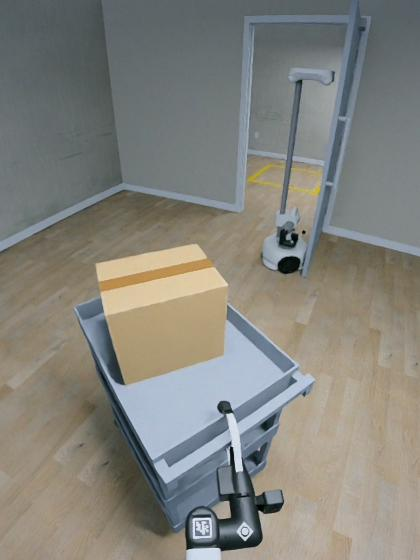

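>>> {"op": "wait", "data": {"seconds": 3, "cameras": []}}

>>> {"op": "move", "data": {"r2": {"base": {"rotate_rad": 0.65}, "pace": "slow", "contact_limits": {"rotate_rad": 0.5}}, "r1": {"base": {"strafe_m": 0.18}, "pace": "slow", "contact_limits": {"strafe_m": 0.5}}, "blocking": false, "cameras": []}}

>>> {"op": "wait", "data": {"seconds": 2, "cameras": ["r2_head_camera"]}}

Scene clock: 303.30 s.
earlier move: r2 done
r1.base_odometry: x=-2.171 y=-0.312 heading=-2.383
r1.turned_by_wheels: +0.000
r1.turned_by_imu: +0.000
r1.base_tilt: forward=-1.6 right=+1.3
r1.lidar_m: 1.57 1.70 0.25 - 0.25 0.25 0.70 1.18 1.18 2.68 2.77 3.76
r1.base_status: done
r1.joint_positions: lift_m=+0.124 arm_m=+0.000 wrist_yaw_rad=+3.196 wrist_pitch_rad=+0.002 wrist_roll_rad=+0.000 gripper_m=+0.056
r1.joint_status: not commanded
r1.measured_speeds: all 0
r1.motor_effort: lift_m=+19(20) arm_m=+5(5) wheel_0=-8(19) wheel_1=+5(12) wheel_2=+0(2)
r1.servo_current: wrist_yaw_rad=46(72) wrist_pitch_rad=39(52) wrist_roll_rad=52(65) gripper_m=39(52)
r1.contact_limits: strafe_m 0.5
r1.hand_pose: x=-0.1219 y=+0.0715 z=+0.3019 quat_wxyz=(-0.027, -0.001, +0.000, +1.000) (m; r1's base frame)
r1.wrist_depth_mm: - 133 133 - 462 266 191 / - 112 133 - 477 267 195 / - 114 139 - 480 270 195 / - 134 186 - 488 273 197 / 206 - - - 500 272 198 / 219 1182 195 1160 188 274 198 / 218 750 750 798 442 223 197
r2.base_odometry: x=-1.317 y=+0.804 heading=-2.364
r2.turned_by_wheels: -0.001
r2.turned_by_imu: +0.001
r2.base_tilt: forward=-0.7 right=+0.1
r2.lidar_m: 0.32 0.41 3.49 3.35 2.49 2.38 1.77 1.28 1.23 1.29 1.78 0.50
r2.base_status: done
r2.joint_positions: lift_m=+0.667 arm_m=+0.060 wrist_yaw_rad=+0.012 wrist_pitch_rad=+0.006 wrist_roll_rad=+1.570 gripper_m=-0.032
r2.joint_status: not commanded
r2.measured_speeds: all 0
r2.motor_effort: lift_m=+18(18) arm_m=-3(4) wheel_0=+5(17) wheel_1=-3(10) wheel_2=+7(18)
r2.servo_current: wrist_yaw_rad=78(111) wrist_pitch_rad=46(52) wrist_roll_rad=46(72) gripper_m=215(241)
r2.contact_limits: translate_m 0.5
r2.hand_pose: x=+0.5203 y=-0.0840 z=+0.8434 quat_wxyz=(+0.707, +0.707, +0.006, +0.002) (m; r2's base frame)
r2.wrist_depth_mm: - - - 272 296 310 312 / - - - 251 - 1618 1205 / - - - 231 238 1618 480 / - - 421 215 219 759 - / - 415 413 202 204 788 - / - 402 173 190 190 157 - / - 156 387 - 138 723 -
wait: 0.00 of 3 s (r2 has come to rest)
pictures: none
No camera images: "cameras" was empty.

Scene clock: 303.80 s.
move: r1 moving; r2 moving
r1.base_odometry: x=-2.161 y=-0.323 heading=-2.383
r1.turned_by_wheels: +0.000
r1.turned_by_imu: +0.000
r1.base_tilt: forward=-1.6 right=+1.3
r1.lidar_m: 1.58 1.70 0.25 - 0.25 0.26 0.65 1.19 1.20 2.69 2.77 3.78
r1.base_status: strafe_m moving
r1.joint_positions: lift_m=+0.124 arm_m=+0.000 wrist_yaw_rad=+3.196 wrist_pitch_rad=+0.002 wrist_roll_rad=+0.000 gripper_m=+0.056
r1.joint_status: not commanded
r1.measured_speeds: translate_m=+0.000 strafe_m=+0.056 rotate_rad=+0.002 lift_m=+0.000 arm_m=+0.000 wrist_yaw_rad=+0.000 wrist_pitch_rad=+0.000 wrist_roll_rad=+0.000
r1.motor_effort: lift_m=+20(20) arm_m=+5(5) wheel_0=-10(12) wheel_1=+12(12) wheel_2=+0(1)
r1.servo_current: wrist_yaw_rad=59(65) wrist_pitch_rad=46(46) wrist_roll_rad=65(65) gripper_m=46(46)
r1.contact_limits: strafe_m 0.5
r1.hand_pose: x=-0.1219 y=+0.0715 z=+0.3019 quat_wxyz=(-0.027, -0.001, +0.000, +1.000) (m; r1's base frame)
r1.wrist_depth_mm: - 133 132 - 439 259 190 / - 112 133 - 449 264 191 / - 114 139 - 459 265 193 / - 134 186 - 462 268 195 / 205 - - - 469 268 196 / 219 1229 194 1205 187 270 196 / 218 750 741 798 421 235 196
r2.base_odometry: x=-1.317 y=+0.804 heading=-2.241
r2.turned_by_wheels: +0.123
r2.turned_by_imu: +0.119
r2.base_tilt: forward=-0.7 right=+0.1
r2.lidar_m: 0.34 3.57 3.46 3.01 2.42 2.37 1.58 1.26 1.22 1.34 2.06 0.47
r2.base_status: rotate_rad moving
r2.joint_positions: lift_m=+0.667 arm_m=+0.060 wrist_yaw_rad=-0.012 wrist_pitch_rad=+0.006 wrist_roll_rad=+1.568 gripper_m=-0.032
r2.joint_status: not commanded
r2.measured_speeds: translate_m=+0.001 strafe_m=+0.000 rotate_rad=+0.490 lift_m=+0.000 arm_m=+0.000 wrist_yaw_rad=-0.016 wrist_pitch_rad=+0.000 wrist_roll_rad=-0.019
r2.motor_effort: lift_m=+18(18) arm_m=-2(3) wheel_0=-12(14) wheel_1=-9(9) wheel_2=-18(18)
r2.servo_current: wrist_yaw_rad=78(78) wrist_pitch_rad=39(52) wrist_roll_rad=46(52) gripper_m=202(221)
r2.contact_limits: rotate_rad 0.5
r2.hand_pose: x=+0.5182 y=-0.0908 z=+0.8434 quat_wxyz=(+0.708, +0.706, -0.002, -0.006) (m; r2's base frame)
r2.wrist_depth_mm: - - - 248 289 1618 1138 / - - - 233 239 1618 469 / - - - 220 224 1808 - / - 418 415 207 210 778 - / - 410 404 196 199 778 - / - 402 173 187 187 156 - / - 161 394 - 124 723 -
pictures: none
No camera images: "cameras" was empty.

Scene clock: 305.20 s.
earlier move: r1 contact_stop; r2 done
r1.base_odometry: x=-2.081 y=-0.409 heading=-2.370
r1.turned_by_wheels: +0.012
r1.turned_by_imu: -0.005
r1.base_tilt: forward=-1.6 right=+1.2
r1.lidar_m: 1.61 2.13 0.25 - 0.25 0.25 0.46 1.30 1.23 2.78 2.90 3.87
r1.base_status: strafe_m contact_stop
r1.joint_positions: lift_m=+0.124 arm_m=+0.000 wrist_yaw_rad=+3.196 wrist_pitch_rad=+0.002 wrist_roll_rad=+0.000 gripper_m=+0.056
r1.joint_status: not commanded
r1.measured_speeds: translate_m=+0.007 strafe_m=-0.021 rotate_rad=+0.070 lift_m=+0.000 arm_m=+0.000 wrist_yaw_rad=+0.000 wrist_pitch_rad=+0.000 wrist_roll_rad=+0.000
r1.on_its_own: the wheels are slack since a contact_stop
r1.motor_effort: lift_m=+19(20) arm_m=+3(5) wheel_0=-6(25) wheel_1=+7(28) wheel_2=-1(9)
r1.servo_current: wrist_yaw_rad=39(65) wrist_pitch_rad=46(46) wrist_roll_rad=65(65) gripper_m=33(46)
r1.contact_limits: strafe_m 0.5
r1.hand_pose: x=-0.1218 y=+0.0716 z=+0.3019 quat_wxyz=(-0.027, -0.001, +0.000, +1.000) (m; r1's base frame)
r1.wrist_depth_mm: - 133 133 - 377 233 181 / - 110 133 - 382 236 183 / - 114 139 - 389 238 185 / - 134 186 - 392 239 186 / 205 - - - 392 242 187 / 219 1229 192 1182 190 229 187 / 218 750 759 143 366 216 187
r2.base_odometry: x=-1.317 y=+0.804 heading=-1.717
r2.turned_by_wheels: +0.525
r2.turned_by_imu: +0.508
r2.base_tilt: forward=-0.7 right=+0.1
r2.lidar_m: 0.46 3.46 3.07 2.44 2.40 1.64 1.26 1.24 1.36 2.03 0.40 0.39
r2.base_status: done
r2.joint_positions: lift_m=+0.667 arm_m=+0.060 wrist_yaw_rad=-0.013 wrist_pitch_rad=+0.006 wrist_roll_rad=+1.567 gripper_m=-0.032
r2.joint_status: not commanded
r2.measured_speeds: all 0
r2.motor_effort: lift_m=+18(18) arm_m=+5(6) wheel_0=-9(20) wheel_1=-9(10) wheel_2=-9(19)
r2.servo_current: wrist_yaw_rad=85(91) wrist_pitch_rad=46(52) wrist_roll_rad=52(59) gripper_m=195(221)
r2.contact_limits: rotate_rad 0.5
r2.hand_pose: x=+0.5180 y=-0.0912 z=+0.8434 quat_wxyz=(+0.709, +0.706, -0.002, -0.007) (m; r2's base frame)
r2.wrist_depth_mm: 322 322 - - 124 - - / - 355 - 135 135 - - / - 402 - 147 147 - - / - 480 - 164 161 1576 - / - - 103 179 179 1576 455 / - - 117 196 196 156 394 / - - - - 218 1430 1078
wait: 1.40 of 2 s (r2 has come to rest)
pictures: r2_head_camera
Images, in order (width x height): r2_head_camera 420x560.

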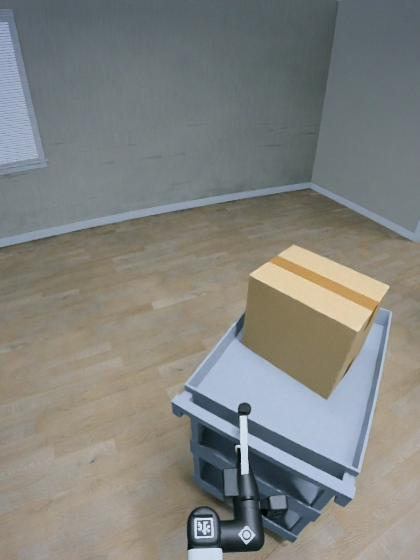

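>>> {"op": "move", "data": {"r2": {"base": {"strafe_m": -1.1}, "pace": "slow", "contact_limits": {"strafe_m": 0.5}}, "r1": {"base": {"translate_m": 0.0}}, "blocking": false, "cameras": []}}

>>> {"op": "wait", "data": {"seconds": 0.5, "cameras": ["r1_head_left_camera"]}}

>>> {"op": "wait", "data": {"seconds": 10, "cameras": ["r2_head_camera"]}}

>>> {"op": "wait", "data": {"seconds": 2, "cameras": ["r2_head_camera"]}}

Scene clock: 319.10 s.
earlier move: r1 contact_stop
move: r1 done; r2 moving
r1.base_odometry: x=-2.085 y=-0.408 heading=-2.361
r1.turned_by_wheels: +0.009
r1.turned_by_imu: +0.009
r1.base_tilt: forward=-1.6 right=+1.3
r1.lidar_m: 1.59 2.17 0.25 - 0.25 0.25 0.50 1.29 1.26 2.78 2.91 3.94
r1.base_status: earlier strafe_m contact_stop (by the wheels' count: +0.129 of +0.180); translate_m done
r1.joint_positions: lift_m=+0.124 arm_m=+0.000 wrist_yaw_rad=+3.196 wrist_pitch_rad=+0.002 wrist_roll_rad=+0.000 gripper_m=+0.056
r1.joint_status: not commanded
r1.measured_speeds: all 0
r1.motor_effort: lift_m=+19(20) arm_m=-3(3) wheel_0=+0(1) wheel_1=+0(0) wheel_2=+0(0)
r1.servo_current: wrist_yaw_rad=46(59) wrist_pitch_rad=46(52) wrist_roll_rad=59(59) gripper_m=39(46)
r1.hand_pose: x=-0.1218 y=+0.0716 z=+0.3019 quat_wxyz=(-0.027, -0.001, +0.000, +1.000) (m; r1's base frame)
r1.wrist_depth_mm: - 133 133 - 387 235 182 / - 111 133 - 394 237 183 / - 115 136 - 399 240 185 / - 134 187 - 402 242 186 / 206 - - - 373 242 187 / 220 1229 194 1098 191 243 187 / 220 750 759 153 375 217 187
r2.base_odometry: x=-1.331 y=+0.806 heading=-1.717
r2.turned_by_wheels: +0.000
r2.turned_by_imu: +0.000
r2.base_tilt: forward=-0.7 right=+0.1
r2.lidar_m: 0.45 3.47 3.08 2.45 2.40 1.58 1.25 1.22 1.34 2.05 0.37 0.38
r2.base_status: strafe_m moving
r2.joint_positions: lift_m=+0.667 arm_m=+0.060 wrist_yaw_rad=-0.013 wrist_pitch_rad=+0.006 wrist_roll_rad=+1.567 gripper_m=-0.032
r2.joint_status: not commanded
r2.measured_speeds: translate_m=+0.000 strafe_m=-0.056 rotate_rad=-0.001 lift_m=+0.000 arm_m=+0.000 wrist_yaw_rad=+0.000 wrist_pitch_rad=+0.000 wrist_roll_rad=+0.000
r2.motor_effort: lift_m=+18(18) arm_m=+6(6) wheel_0=+8(9) wheel_1=-9(11) wheel_2=-1(7)
r2.servo_current: wrist_yaw_rad=72(85) wrist_pitch_rad=46(52) wrist_roll_rad=39(52) gripper_m=189(189)
r2.contact_limits: strafe_m 0.5
r2.hand_pose: x=+0.5180 y=-0.0912 z=+0.8434 quat_wxyz=(+0.709, +0.706, -0.002, -0.007) (m; r2's base frame)
r2.wrist_depth_mm: 320 322 - - 124 - - / - 353 - 135 135 - - / - 399 - 147 147 - - / - 477 - 164 161 1537 - / - - 103 178 179 1576 459 / - - 116 195 195 157 410 / - 150 - - 130 1576 294
pictures: none
No camera images: "cameras" was empty.

Scene clock: 319.60 s.
earlier move: r2 moving
r1.base_odometry: x=-2.085 y=-0.408 heading=-2.361
r1.turned_by_wheels: +0.000
r1.turned_by_imu: +0.000
r1.base_tilt: forward=-1.6 right=+1.3
r1.lidar_m: 1.54 2.07 0.25 - 0.25 0.25 0.50 1.29 1.28 2.79 2.88 3.92
r1.base_status: done
r1.joint_positions: lift_m=+0.124 arm_m=+0.000 wrist_yaw_rad=+3.196 wrist_pitch_rad=+0.002 wrist_roll_rad=+0.000 gripper_m=+0.056
r1.joint_status: not commanded
r1.measured_speeds: all 0
r1.motor_effort: lift_m=+20(20) arm_m=-3(4) wheel_0=+0(1) wheel_1=+0(0) wheel_2=+0(0)
r1.servo_current: wrist_yaw_rad=33(65) wrist_pitch_rad=46(52) wrist_roll_rad=46(65) gripper_m=39(46)
r1.hand_pose: x=-0.1218 y=+0.0716 z=+0.3019 quat_wxyz=(-0.027, -0.001, +0.000, +1.000) (m; r1's base frame)
r1.wrist_depth_mm: - 133 132 - 384 235 181 / - 111 133 - 392 236 183 / - 115 136 - 399 239 186 / - 134 187 - 402 241 186 / 206 - - - 373 242 186 / 220 1205 193 1098 191 243 187 / 218 759 741 153 375 217 188
r2.base_odometry: x=-1.373 y=+0.812 heading=-1.716
r2.turned_by_wheels: +0.000
r2.turned_by_imu: +0.000
r2.base_tilt: forward=-0.7 right=+0.0
r2.lidar_m: 0.43 3.48 3.13 2.47 2.43 1.57 1.22 1.21 1.32 1.96 0.40 0.39
r2.base_status: strafe_m moving
r2.joint_positions: lift_m=+0.667 arm_m=+0.060 wrist_yaw_rad=-0.013 wrist_pitch_rad=+0.006 wrist_roll_rad=+1.567 gripper_m=-0.032
r2.joint_status: not commanded
r2.measured_speeds: translate_m=+0.000 strafe_m=-0.099 rotate_rad=+0.001 lift_m=+0.000 arm_m=+0.000 wrist_yaw_rad=+0.000 wrist_pitch_rad=+0.000 wrist_roll_rad=+0.000
r2.motor_effort: lift_m=+18(18) arm_m=+5(6) wheel_0=+8(12) wheel_1=-7(11) wheel_2=+0(7)
r2.servo_current: wrist_yaw_rad=72(85) wrist_pitch_rad=46(52) wrist_roll_rad=46(52) gripper_m=195(195)
r2.contact_limits: strafe_m 0.5
r2.hand_pose: x=+0.5180 y=-0.0912 z=+0.8434 quat_wxyz=(+0.709, +0.706, -0.002, -0.007) (m; r2's base frame)
r2.wrist_depth_mm: 317 320 - 130 126 - - / - 353 - 138 138 - - / - 392 - 149 149 - - / - 462 - 164 162 - - / - - 105 177 178 1576 477 / - - 172 191 196 158 427 / - 150 - - 137 1430 1138
wait: 0.50 s; no rest
pictures: r1_head_left_camera
Images, in order (width x height): r1_head_left_camera 420x672.

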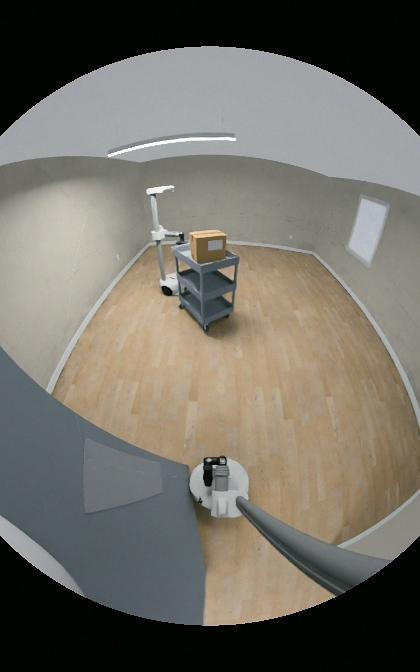

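Scene clock: 329.60 s.
earlier move: r2 moving
r1.base_odometry: x=-2.085 y=-0.408 heading=-2.361
r1.turned_by_wheels: +0.000
r1.turned_by_imu: -0.001
r1.base_tilt: forward=-1.6 right=+1.3
r1.lidar_m: 1.23 1.20 0.25 - 0.25 0.25 0.48 1.28 1.26 2.76 2.91 3.88
r1.base_status: done
r1.joint_positions: lift_m=+0.124 arm_m=+0.000 wrist_yaw_rad=+3.196 wrist_pitch_rad=+0.002 wrist_roll_rad=+0.000 gripper_m=+0.056
r1.joint_status: not commanded
r1.measured_speeds: all 0
r1.motor_effort: lift_m=+20(20) arm_m=-3(4) wheel_0=+0(1) wheel_1=+0(0) wheel_2=+0(0)
r1.servo_current: wrist_yaw_rad=59(78) wrist_pitch_rad=46(52) wrist_roll_rad=52(78) gripper_m=39(52)
r1.hand_pose: x=-0.1218 y=+0.0716 z=+0.3019 quat_wxyz=(-0.027, -0.001, +0.000, +1.000) (m; r1's base frame)
r1.wrist_depth_mm: - 133 132 - 387 234 181 / - 111 133 - 392 237 183 / - 115 136 - 399 240 185 / - 134 187 - 404 242 186 / 206 - - - 373 243 187 / 220 1182 193 1098 191 242 187 / 219 759 750 153 375 217 187
r2.base_odometry: x=-2.362 y=+0.957 heading=-1.715
r2.turned_by_wheels: +0.002
r2.turned_by_imu: +0.009
r2.base_tilt: forward=-0.7 right=+0.1
r2.lidar_m: 0.31 0.38 4.27 3.36 2.26 1.05 0.83 0.82 0.92 1.40 2.45 0.54
r2.base_status: strafe_m moving
r2.joint_positions: lift_m=+0.667 arm_m=+0.060 wrist_yaw_rad=+0.023 wrist_pitch_rad=+0.006 wrist_roll_rad=+1.571 gripper_m=-0.032
r2.joint_status: not commanded
r2.measured_speeds: translate_m=+0.001 strafe_m=-0.099 rotate_rad=-0.003 lift_m=+0.001 arm_m=+0.000 wrist_yaw_rad=+0.004 wrist_pitch_rad=+0.000 wrist_roll_rad=+0.000
r2.motor_effort: lift_m=+16(18) arm_m=+5(6) wheel_0=+17(21) wheel_1=+0(11) wheel_2=+4(7)
r2.servo_current: wrist_yaw_rad=130(137) wrist_pitch_rad=46(59) wrist_roll_rad=52(65) gripper_m=189(195)
r2.contact_limits: strafe_m 0.5
r2.hand_pose: x=+0.5211 y=-0.0809 z=+0.8436 quat_wxyz=(+0.707, +0.707, +0.010, +0.006) (m; r2's base frame)
r2.wrist_depth_mm: - - - 343 - 1576 1138 / - - - 343 382 382 384 / - - - 290 - 1708 473 / - - - 252 282 1661 512 / - - - 221 237 1808 - / - 436 421 198 197 158 - / - 151 175 - 139 161 -
wait: 10.00 s; no rest
pictures: r2_head_camera
Images, in order (width x height): r2_head_camera 420x560.

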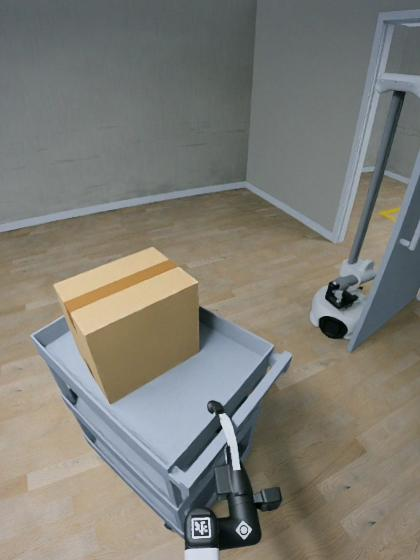

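Scene clock: 330.73 s.
earlier move: r2 done
r1.base_odometry: x=-2.085 y=-0.408 heading=-2.361
r1.turned_by_wheels: +0.000
r1.turned_by_imu: +0.000
r1.base_tilt: forward=-1.6 right=+1.3
r1.lidar_m: 1.24 1.19 0.25 - 0.25 0.25 0.51 1.29 1.28 2.78 2.87 3.91
r1.base_status: done
r1.joint_positions: lift_m=+0.124 arm_m=+0.000 wrist_yaw_rad=+3.196 wrist_pitch_rad=+0.002 wrist_roll_rad=+0.000 gripper_m=+0.056
r1.joint_status: not commanded
r1.measured_speeds: all 0
r1.motor_effort: lift_m=+20(20) arm_m=-3(4) wheel_0=+0(1) wheel_1=+0(0) wheel_2=+0(0)
r1.servo_current: wrist_yaw_rad=39(78) wrist_pitch_rad=39(52) wrist_roll_rad=46(78) gripper_m=39(52)
r1.hand_pose: x=-0.1218 y=+0.0716 z=+0.3019 quat_wxyz=(-0.027, -0.001, +0.000, +1.000) (m; r1's base frame)
r1.wrist_depth_mm: - 133 133 - 387 235 181 / - 111 133 - 394 237 183 / - 115 136 - 399 238 185 / - 134 187 - 404 243 186 / 206 - - - 373 242 187 / 220 1229 194 1078 191 244 187 / 219 750 759 153 377 218 186
r2.base_odometry: x=-2.405 y=+0.963 heading=-1.715
r2.turned_by_wheels: +0.000
r2.turned_by_imu: +0.001
r2.base_tilt: forward=-0.7 right=+0.0
r2.lidar_m: 0.33 0.41 4.24 3.45 2.18 1.04 0.82 0.81 0.89 1.36 2.41 0.55
r2.base_status: done
r2.joint_positions: lift_m=+0.667 arm_m=+0.060 wrist_yaw_rad=+0.023 wrist_pitch_rad=+0.004 wrist_roll_rad=+1.571 gripper_m=-0.032
r2.joint_status: not commanded
r2.measured_speeds: all 0
r2.on_its_own: wrist_yaw_rad is at rest, and its servo_current (137 mA) is outside its rest range (0 to 104 mA)
r2.motor_effort: lift_m=+14(18) arm_m=+4(6) wheel_0=+16(21) wheel_1=+1(11) wheel_2=+5(7)
r2.servo_current: wrist_yaw_rad=137(143) wrist_pitch_rad=39(59) wrist_roll_rad=46(65) gripper_m=182(195)
r2.contact_limits: strafe_m 0.5
r2.hand_pose: x=+0.5211 y=-0.0808 z=+0.8445 quat_wxyz=(+0.707, +0.707, +0.009, +0.007) (m; r2's base frame)
r2.wrist_depth_mm: - - - - - 1708 1160 / - - - 351 - 1464 1118 / - - - 243 389 1618 449 / - - - 257 282 1708 496 / - - - 229 236 1863 - / - 442 185 198 197 158 - / - 149 174 - 138 161 -
wait: 1.13 of 2 s (r2 has come to rest)
pictures: r2_head_camera
Images, in order (width x height): r2_head_camera 420x560.

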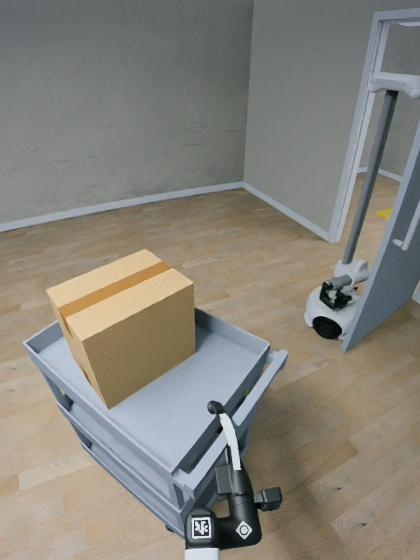

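>>> {"op": "move", "data": {"r2": {"base": {"rotate_rad": 0.7}, "pace": "slow", "contact_limits": {"rotate_rad": 0.5}}, "blocking": false, "cameras": []}}

>>> {"op": "wait", "data": {"seconds": 2.5, "cameras": ["r2_head_camera"]}}

Scene clock: 349.77 s.
move: r2 moving
r1: as last shown
r1.lidar_m: 1.25 1.22 0.25 - 0.25 0.25 0.49 1.31 1.27 2.78 2.89 3.92
r1.servo_current: wrist_yaw_rad=39(52) wrist_pitch_rad=39(46) wrist_roll_rad=46(52) gripper_m=46(52)
r1.wrist_depth_mm: - 133 133 - 382 235 181 / - 111 133 - 392 236 183 / - 115 136 - 397 239 185 / - 134 187 - 404 242 186 / 205 - - - 373 243 186 / 219 1229 193 1098 191 242 186 / 218 759 750 153 375 217 187
r2.base_odometry: x=-2.405 y=+0.963 heading=-1.591
r2.turned_by_wheels: +0.123
r2.turned_by_imu: +0.120
r2.base_tilt: forward=-0.7 right=+0.1
r2.lidar_m: 0.33 0.45 3.95 3.41 1.72 0.99 0.80 0.78 0.94 1.64 1.70 0.50
r2.base_status: rotate_rad moving
r2.joint_positions: lift_m=+0.667 arm_m=+0.060 wrist_yaw_rad=+0.006 wrist_pitch_rad=+0.003 wrist_roll_rad=+1.569 gripper_m=-0.032
r2.joint_status: not commanded
r2.measured_speeds: translate_m=-0.001 strafe_m=+0.000 rotate_rad=+0.489 lift_m=+0.000 arm_m=+0.000 wrist_yaw_rad=-0.060 wrist_pitch_rad=+0.000 wrist_roll_rad=-0.021
r2.motor_effort: lift_m=+14(14) arm_m=+4(5) wheel_0=-5(13) wheel_1=-5(5) wheel_2=-13(15)
r2.servo_current: wrist_yaw_rad=52(150) wrist_pitch_rad=46(46) wrist_roll_rad=52(59) gripper_m=189(189)
r2.contact_limits: rotate_rad 0.5
r2.hand_pose: x=+0.5197 y=-0.0857 z=+0.8446 quat_wxyz=(+0.708, +0.706, +0.003, +0.001) (m; r2's base frame)
r2.wrist_depth_mm: - - - 324 - 1708 1182 / - - - 256 368 373 375 / - - - 276 310 1708 466 / - - - 242 260 1756 535 / - - 449 214 224 676 - / - 427 179 193 197 156 - / - 148 176 - 174 - -
pictures: none
No camera images: "cameras" was empty.

Scene clock: 351.23 s.
earlier move: r2 done
r1.base_odometry: x=-2.085 y=-0.408 heading=-2.361
r1.turned_by_wheels: +0.000
r1.turned_by_imu: +0.000
r1.base_tilt: forward=-1.6 right=+1.2
r1.lidar_m: 1.34 1.36 0.25 - 0.25 0.25 0.49 1.28 1.25 2.77 2.89 3.91
r1.base_status: not commanded
r1.joint_positions: lift_m=+0.124 arm_m=+0.000 wrist_yaw_rad=+3.196 wrist_pitch_rad=+0.002 wrist_roll_rad=+0.000 gripper_m=+0.056
r1.joint_status: not commanded
r1.measured_speeds: all 0
r1.motor_effort: lift_m=+19(20) arm_m=-3(4) wheel_0=+0(1) wheel_1=+0(0) wheel_2=+0(0)
r1.servo_current: wrist_yaw_rad=33(72) wrist_pitch_rad=39(52) wrist_roll_rad=59(59) gripper_m=39(52)
r1.hand_pose: x=-0.1218 y=+0.0716 z=+0.3019 quat_wxyz=(-0.027, -0.001, +0.000, +1.000) (m; r1's base frame)
r1.wrist_depth_mm: - 133 133 - 387 235 182 / - 111 133 - 394 237 183 / - 115 136 - 402 238 185 / - 134 187 - 402 242 186 / 206 - - - 375 243 187 / 220 1205 193 1098 190 243 187 / 219 759 750 153 379 217 187
r2.base_odometry: x=-2.405 y=+0.963 heading=-1.016
r2.turned_by_wheels: +0.575
r2.turned_by_imu: +0.547
r2.base_tilt: forward=-0.6 right=+0.1
r2.lidar_m: 0.44 3.89 3.39 1.66 0.95 0.80 0.80 0.99 1.74 1.69 1.66 0.42
r2.base_status: done
r2.joint_positions: lift_m=+0.667 arm_m=+0.060 wrist_yaw_rad=-0.012 wrist_pitch_rad=+0.003 wrist_roll_rad=+1.566 gripper_m=-0.032
r2.joint_status: not commanded
r2.measured_speeds: all 0
r2.motor_effort: lift_m=+14(14) arm_m=+4(6) wheel_0=-7(20) wheel_1=-6(9) wheel_2=-8(22)
r2.servo_current: wrist_yaw_rad=72(150) wrist_pitch_rad=46(46) wrist_roll_rad=52(59) gripper_m=182(189)
r2.contact_limits: rotate_rad 0.5
r2.hand_pose: x=+0.5182 y=-0.0908 z=+0.8446 quat_wxyz=(+0.709, +0.706, -0.003, -0.005) (m; r2's base frame)
r2.wrist_depth_mm: - - 110 166 166 - - / - 364 112 168 169 750 - / - 384 115 173 174 - - / - 407 117 177 179 788 - / - 436 121 181 182 - - / - 459 124 186 187 156 - / - - - - - 1464 1205
wait: 1.47 of 2.5 s (r2 has come to rest)
pictures: r2_head_camera
Images, in order (width x height): r2_head_camera 420x560.

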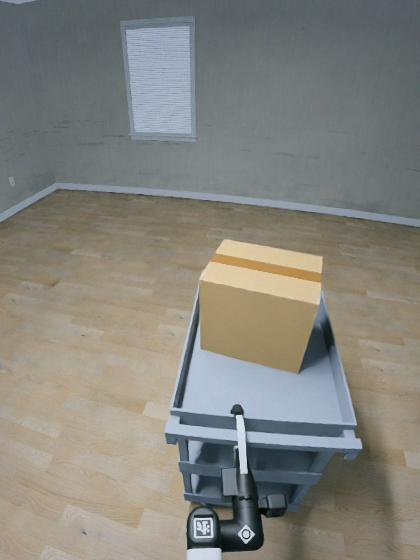

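>>> {"op": "move", "data": {"r2": {"base": {"translate_m": 0.3, "strafe_m": -0.8}, "pace": "slow", "contact_limits": {"strafe_m": 0.5}}, "blocking": false, "cameras": []}}

>>> {"op": "wait", "data": {"seconds": 10, "cameras": ["r2_head_camera"]}}

Scene clock: 360.77 s.
move: r2 moving
r1: as last shown
r1.base_tilt: forward=-1.6 right=+1.3
r1.lidar_m: 1.32 1.33 0.25 - 0.25 0.25 0.49 1.29 1.26 2.77 2.88 3.90
r1.motor_effort: lift_m=+20(20) arm_m=-3(4) wheel_0=-1(1) wheel_1=+0(0) wheel_2=+0(0)
r1.servo_current: wrist_yaw_rad=59(65) wrist_pitch_rad=46(52) wrist_roll_rad=59(65) gripper_m=39(46)
r1.wrist_depth_mm: - 133 133 - 387 235 182 / - 111 133 - 392 237 183 / - 115 136 - 399 239 185 / - 134 187 - 399 241 186 / 206 - - - 373 243 187 / 220 1182 193 1060 191 242 187 / 219 750 759 153 375 217 186
r2.base_odometry: x=-2.413 y=+0.953 heading=-1.017
r2.turned_by_wheels: -0.001
r2.turned_by_imu: +0.000
r2.base_tilt: forward=-0.7 right=+0.0
r2.lidar_m: 0.42 3.90 3.42 1.63 0.94 0.79 0.82 0.96 1.75 1.67 1.65 0.42
r2.base_status: translate_m moving; strafe_m moving
r2.joint_positions: lift_m=+0.667 arm_m=+0.060 wrist_yaw_rad=-0.009 wrist_pitch_rad=+0.003 wrist_roll_rad=+1.566 gripper_m=-0.032
r2.joint_status: not commanded
r2.measured_speeds: translate_m=+0.017 strafe_m=-0.046 rotate_rad=-0.001 lift_m=+0.000 arm_m=+0.000 wrist_yaw_rad=+0.000 wrist_pitch_rad=+0.000 wrist_roll_rad=+0.000
r2.motor_effort: lift_m=+14(14) arm_m=+4(4) wheel_0=+10(12) wheel_1=-5(8) wheel_2=-12(12)
r2.servo_current: wrist_yaw_rad=59(72) wrist_pitch_rad=52(52) wrist_roll_rad=46(52) gripper_m=176(189)
r2.contact_limits: strafe_m 0.5
r2.hand_pose: x=+0.5185 y=-0.0899 z=+0.8446 quat_wxyz=(+0.709, +0.706, -0.002, -0.004) (m; r2's base frame)
r2.wrist_depth_mm: - - 108 164 165 668 - / - 362 111 168 168 723 - / - 384 114 173 173 - - / - 407 116 177 177 788 - / - 433 119 180 181 - - / - 455 123 185 186 156 - / - 159 - - - 1430 1229
pictures: none
No camera images: "cameras" was empty.

Scene clock: 370.07 s.
earlier move: r2 done
r1.base_odometry: x=-2.085 y=-0.408 heading=-2.361
r1.turned_by_wheels: +0.000
r1.turned_by_imu: -0.001
r1.base_tilt: forward=-1.6 right=+1.3
r1.lidar_m: 0.76 0.84 0.25 - 0.25 0.25 0.48 1.27 1.26 2.79 2.85 1.24
r1.base_status: not commanded
r1.joint_positions: lift_m=+0.124 arm_m=+0.000 wrist_yaw_rad=+3.196 wrist_pitch_rad=+0.002 wrist_roll_rad=+0.000 gripper_m=+0.056
r1.joint_status: not commanded
r1.measured_speeds: all 0
r1.motor_effort: lift_m=+19(20) arm_m=-3(4) wheel_0=+0(1) wheel_1=+0(0) wheel_2=+0(0)
r1.servo_current: wrist_yaw_rad=33(78) wrist_pitch_rad=46(52) wrist_roll_rad=46(72) gripper_m=46(52)
r1.hand_pose: x=-0.1218 y=+0.0716 z=+0.3019 quat_wxyz=(-0.027, -0.001, +0.000, +1.000) (m; r1's base frame)
r1.wrist_depth_mm: - 133 133 - 384 235 181 / - 111 133 - 392 237 183 / - 115 136 - 399 239 185 / - 134 187 - 399 241 186 / 206 - - - 370 244 187 / 220 1205 194 1078 191 242 187 / 218 750 759 153 375 217 187
r2.base_odometry: x=-2.926 y=+0.287 heading=-1.015
r2.turned_by_wheels: +0.002
r2.turned_by_imu: +0.013
r2.base_tilt: forward=-0.7 right=+0.0
r2.lidar_m: 0.32 0.43 4.08 2.55 1.52 1.33 1.33 1.60 1.73 0.82 0.85 0.54
r2.base_status: done
r2.joint_positions: lift_m=+0.667 arm_m=+0.060 wrist_yaw_rad=+0.018 wrist_pitch_rad=+0.003 wrist_roll_rad=+1.571 gripper_m=-0.032
r2.joint_status: not commanded
r2.measured_speeds: all 0
r2.motor_effort: lift_m=+14(14) arm_m=+4(4) wheel_0=+13(20) wheel_1=+0(8) wheel_2=+2(13)
r2.servo_current: wrist_yaw_rad=98(117) wrist_pitch_rad=39(52) wrist_roll_rad=46(65) gripper_m=169(189)
r2.contact_limits: strafe_m 0.5
r2.hand_pose: x=+0.5208 y=-0.0821 z=+0.8446 quat_wxyz=(+0.707, +0.707, +0.008, +0.005) (m; r2's base frame)
r2.wrist_depth_mm: - - - 320 - 1537 1160 / - - - 317 359 373 370 / - - - 273 - 1661 469 / - - - 242 260 1808 - / - - 442 216 222 741 - / - 421 176 198 193 158 - / - 153 175 - 176 158 -
wait: 9.30 of 10 s (r2 has come to rest)
pictures: r2_head_camera
Images, in order (width x height): r2_head_camera 420x560.

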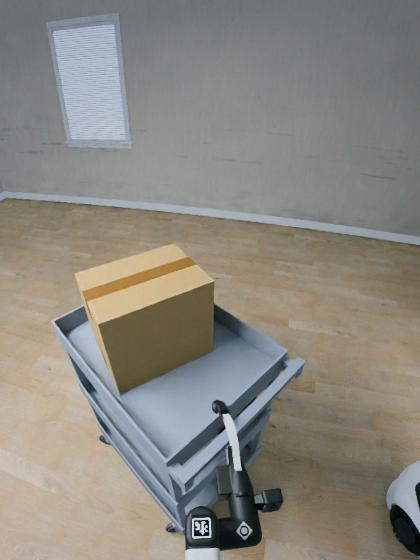

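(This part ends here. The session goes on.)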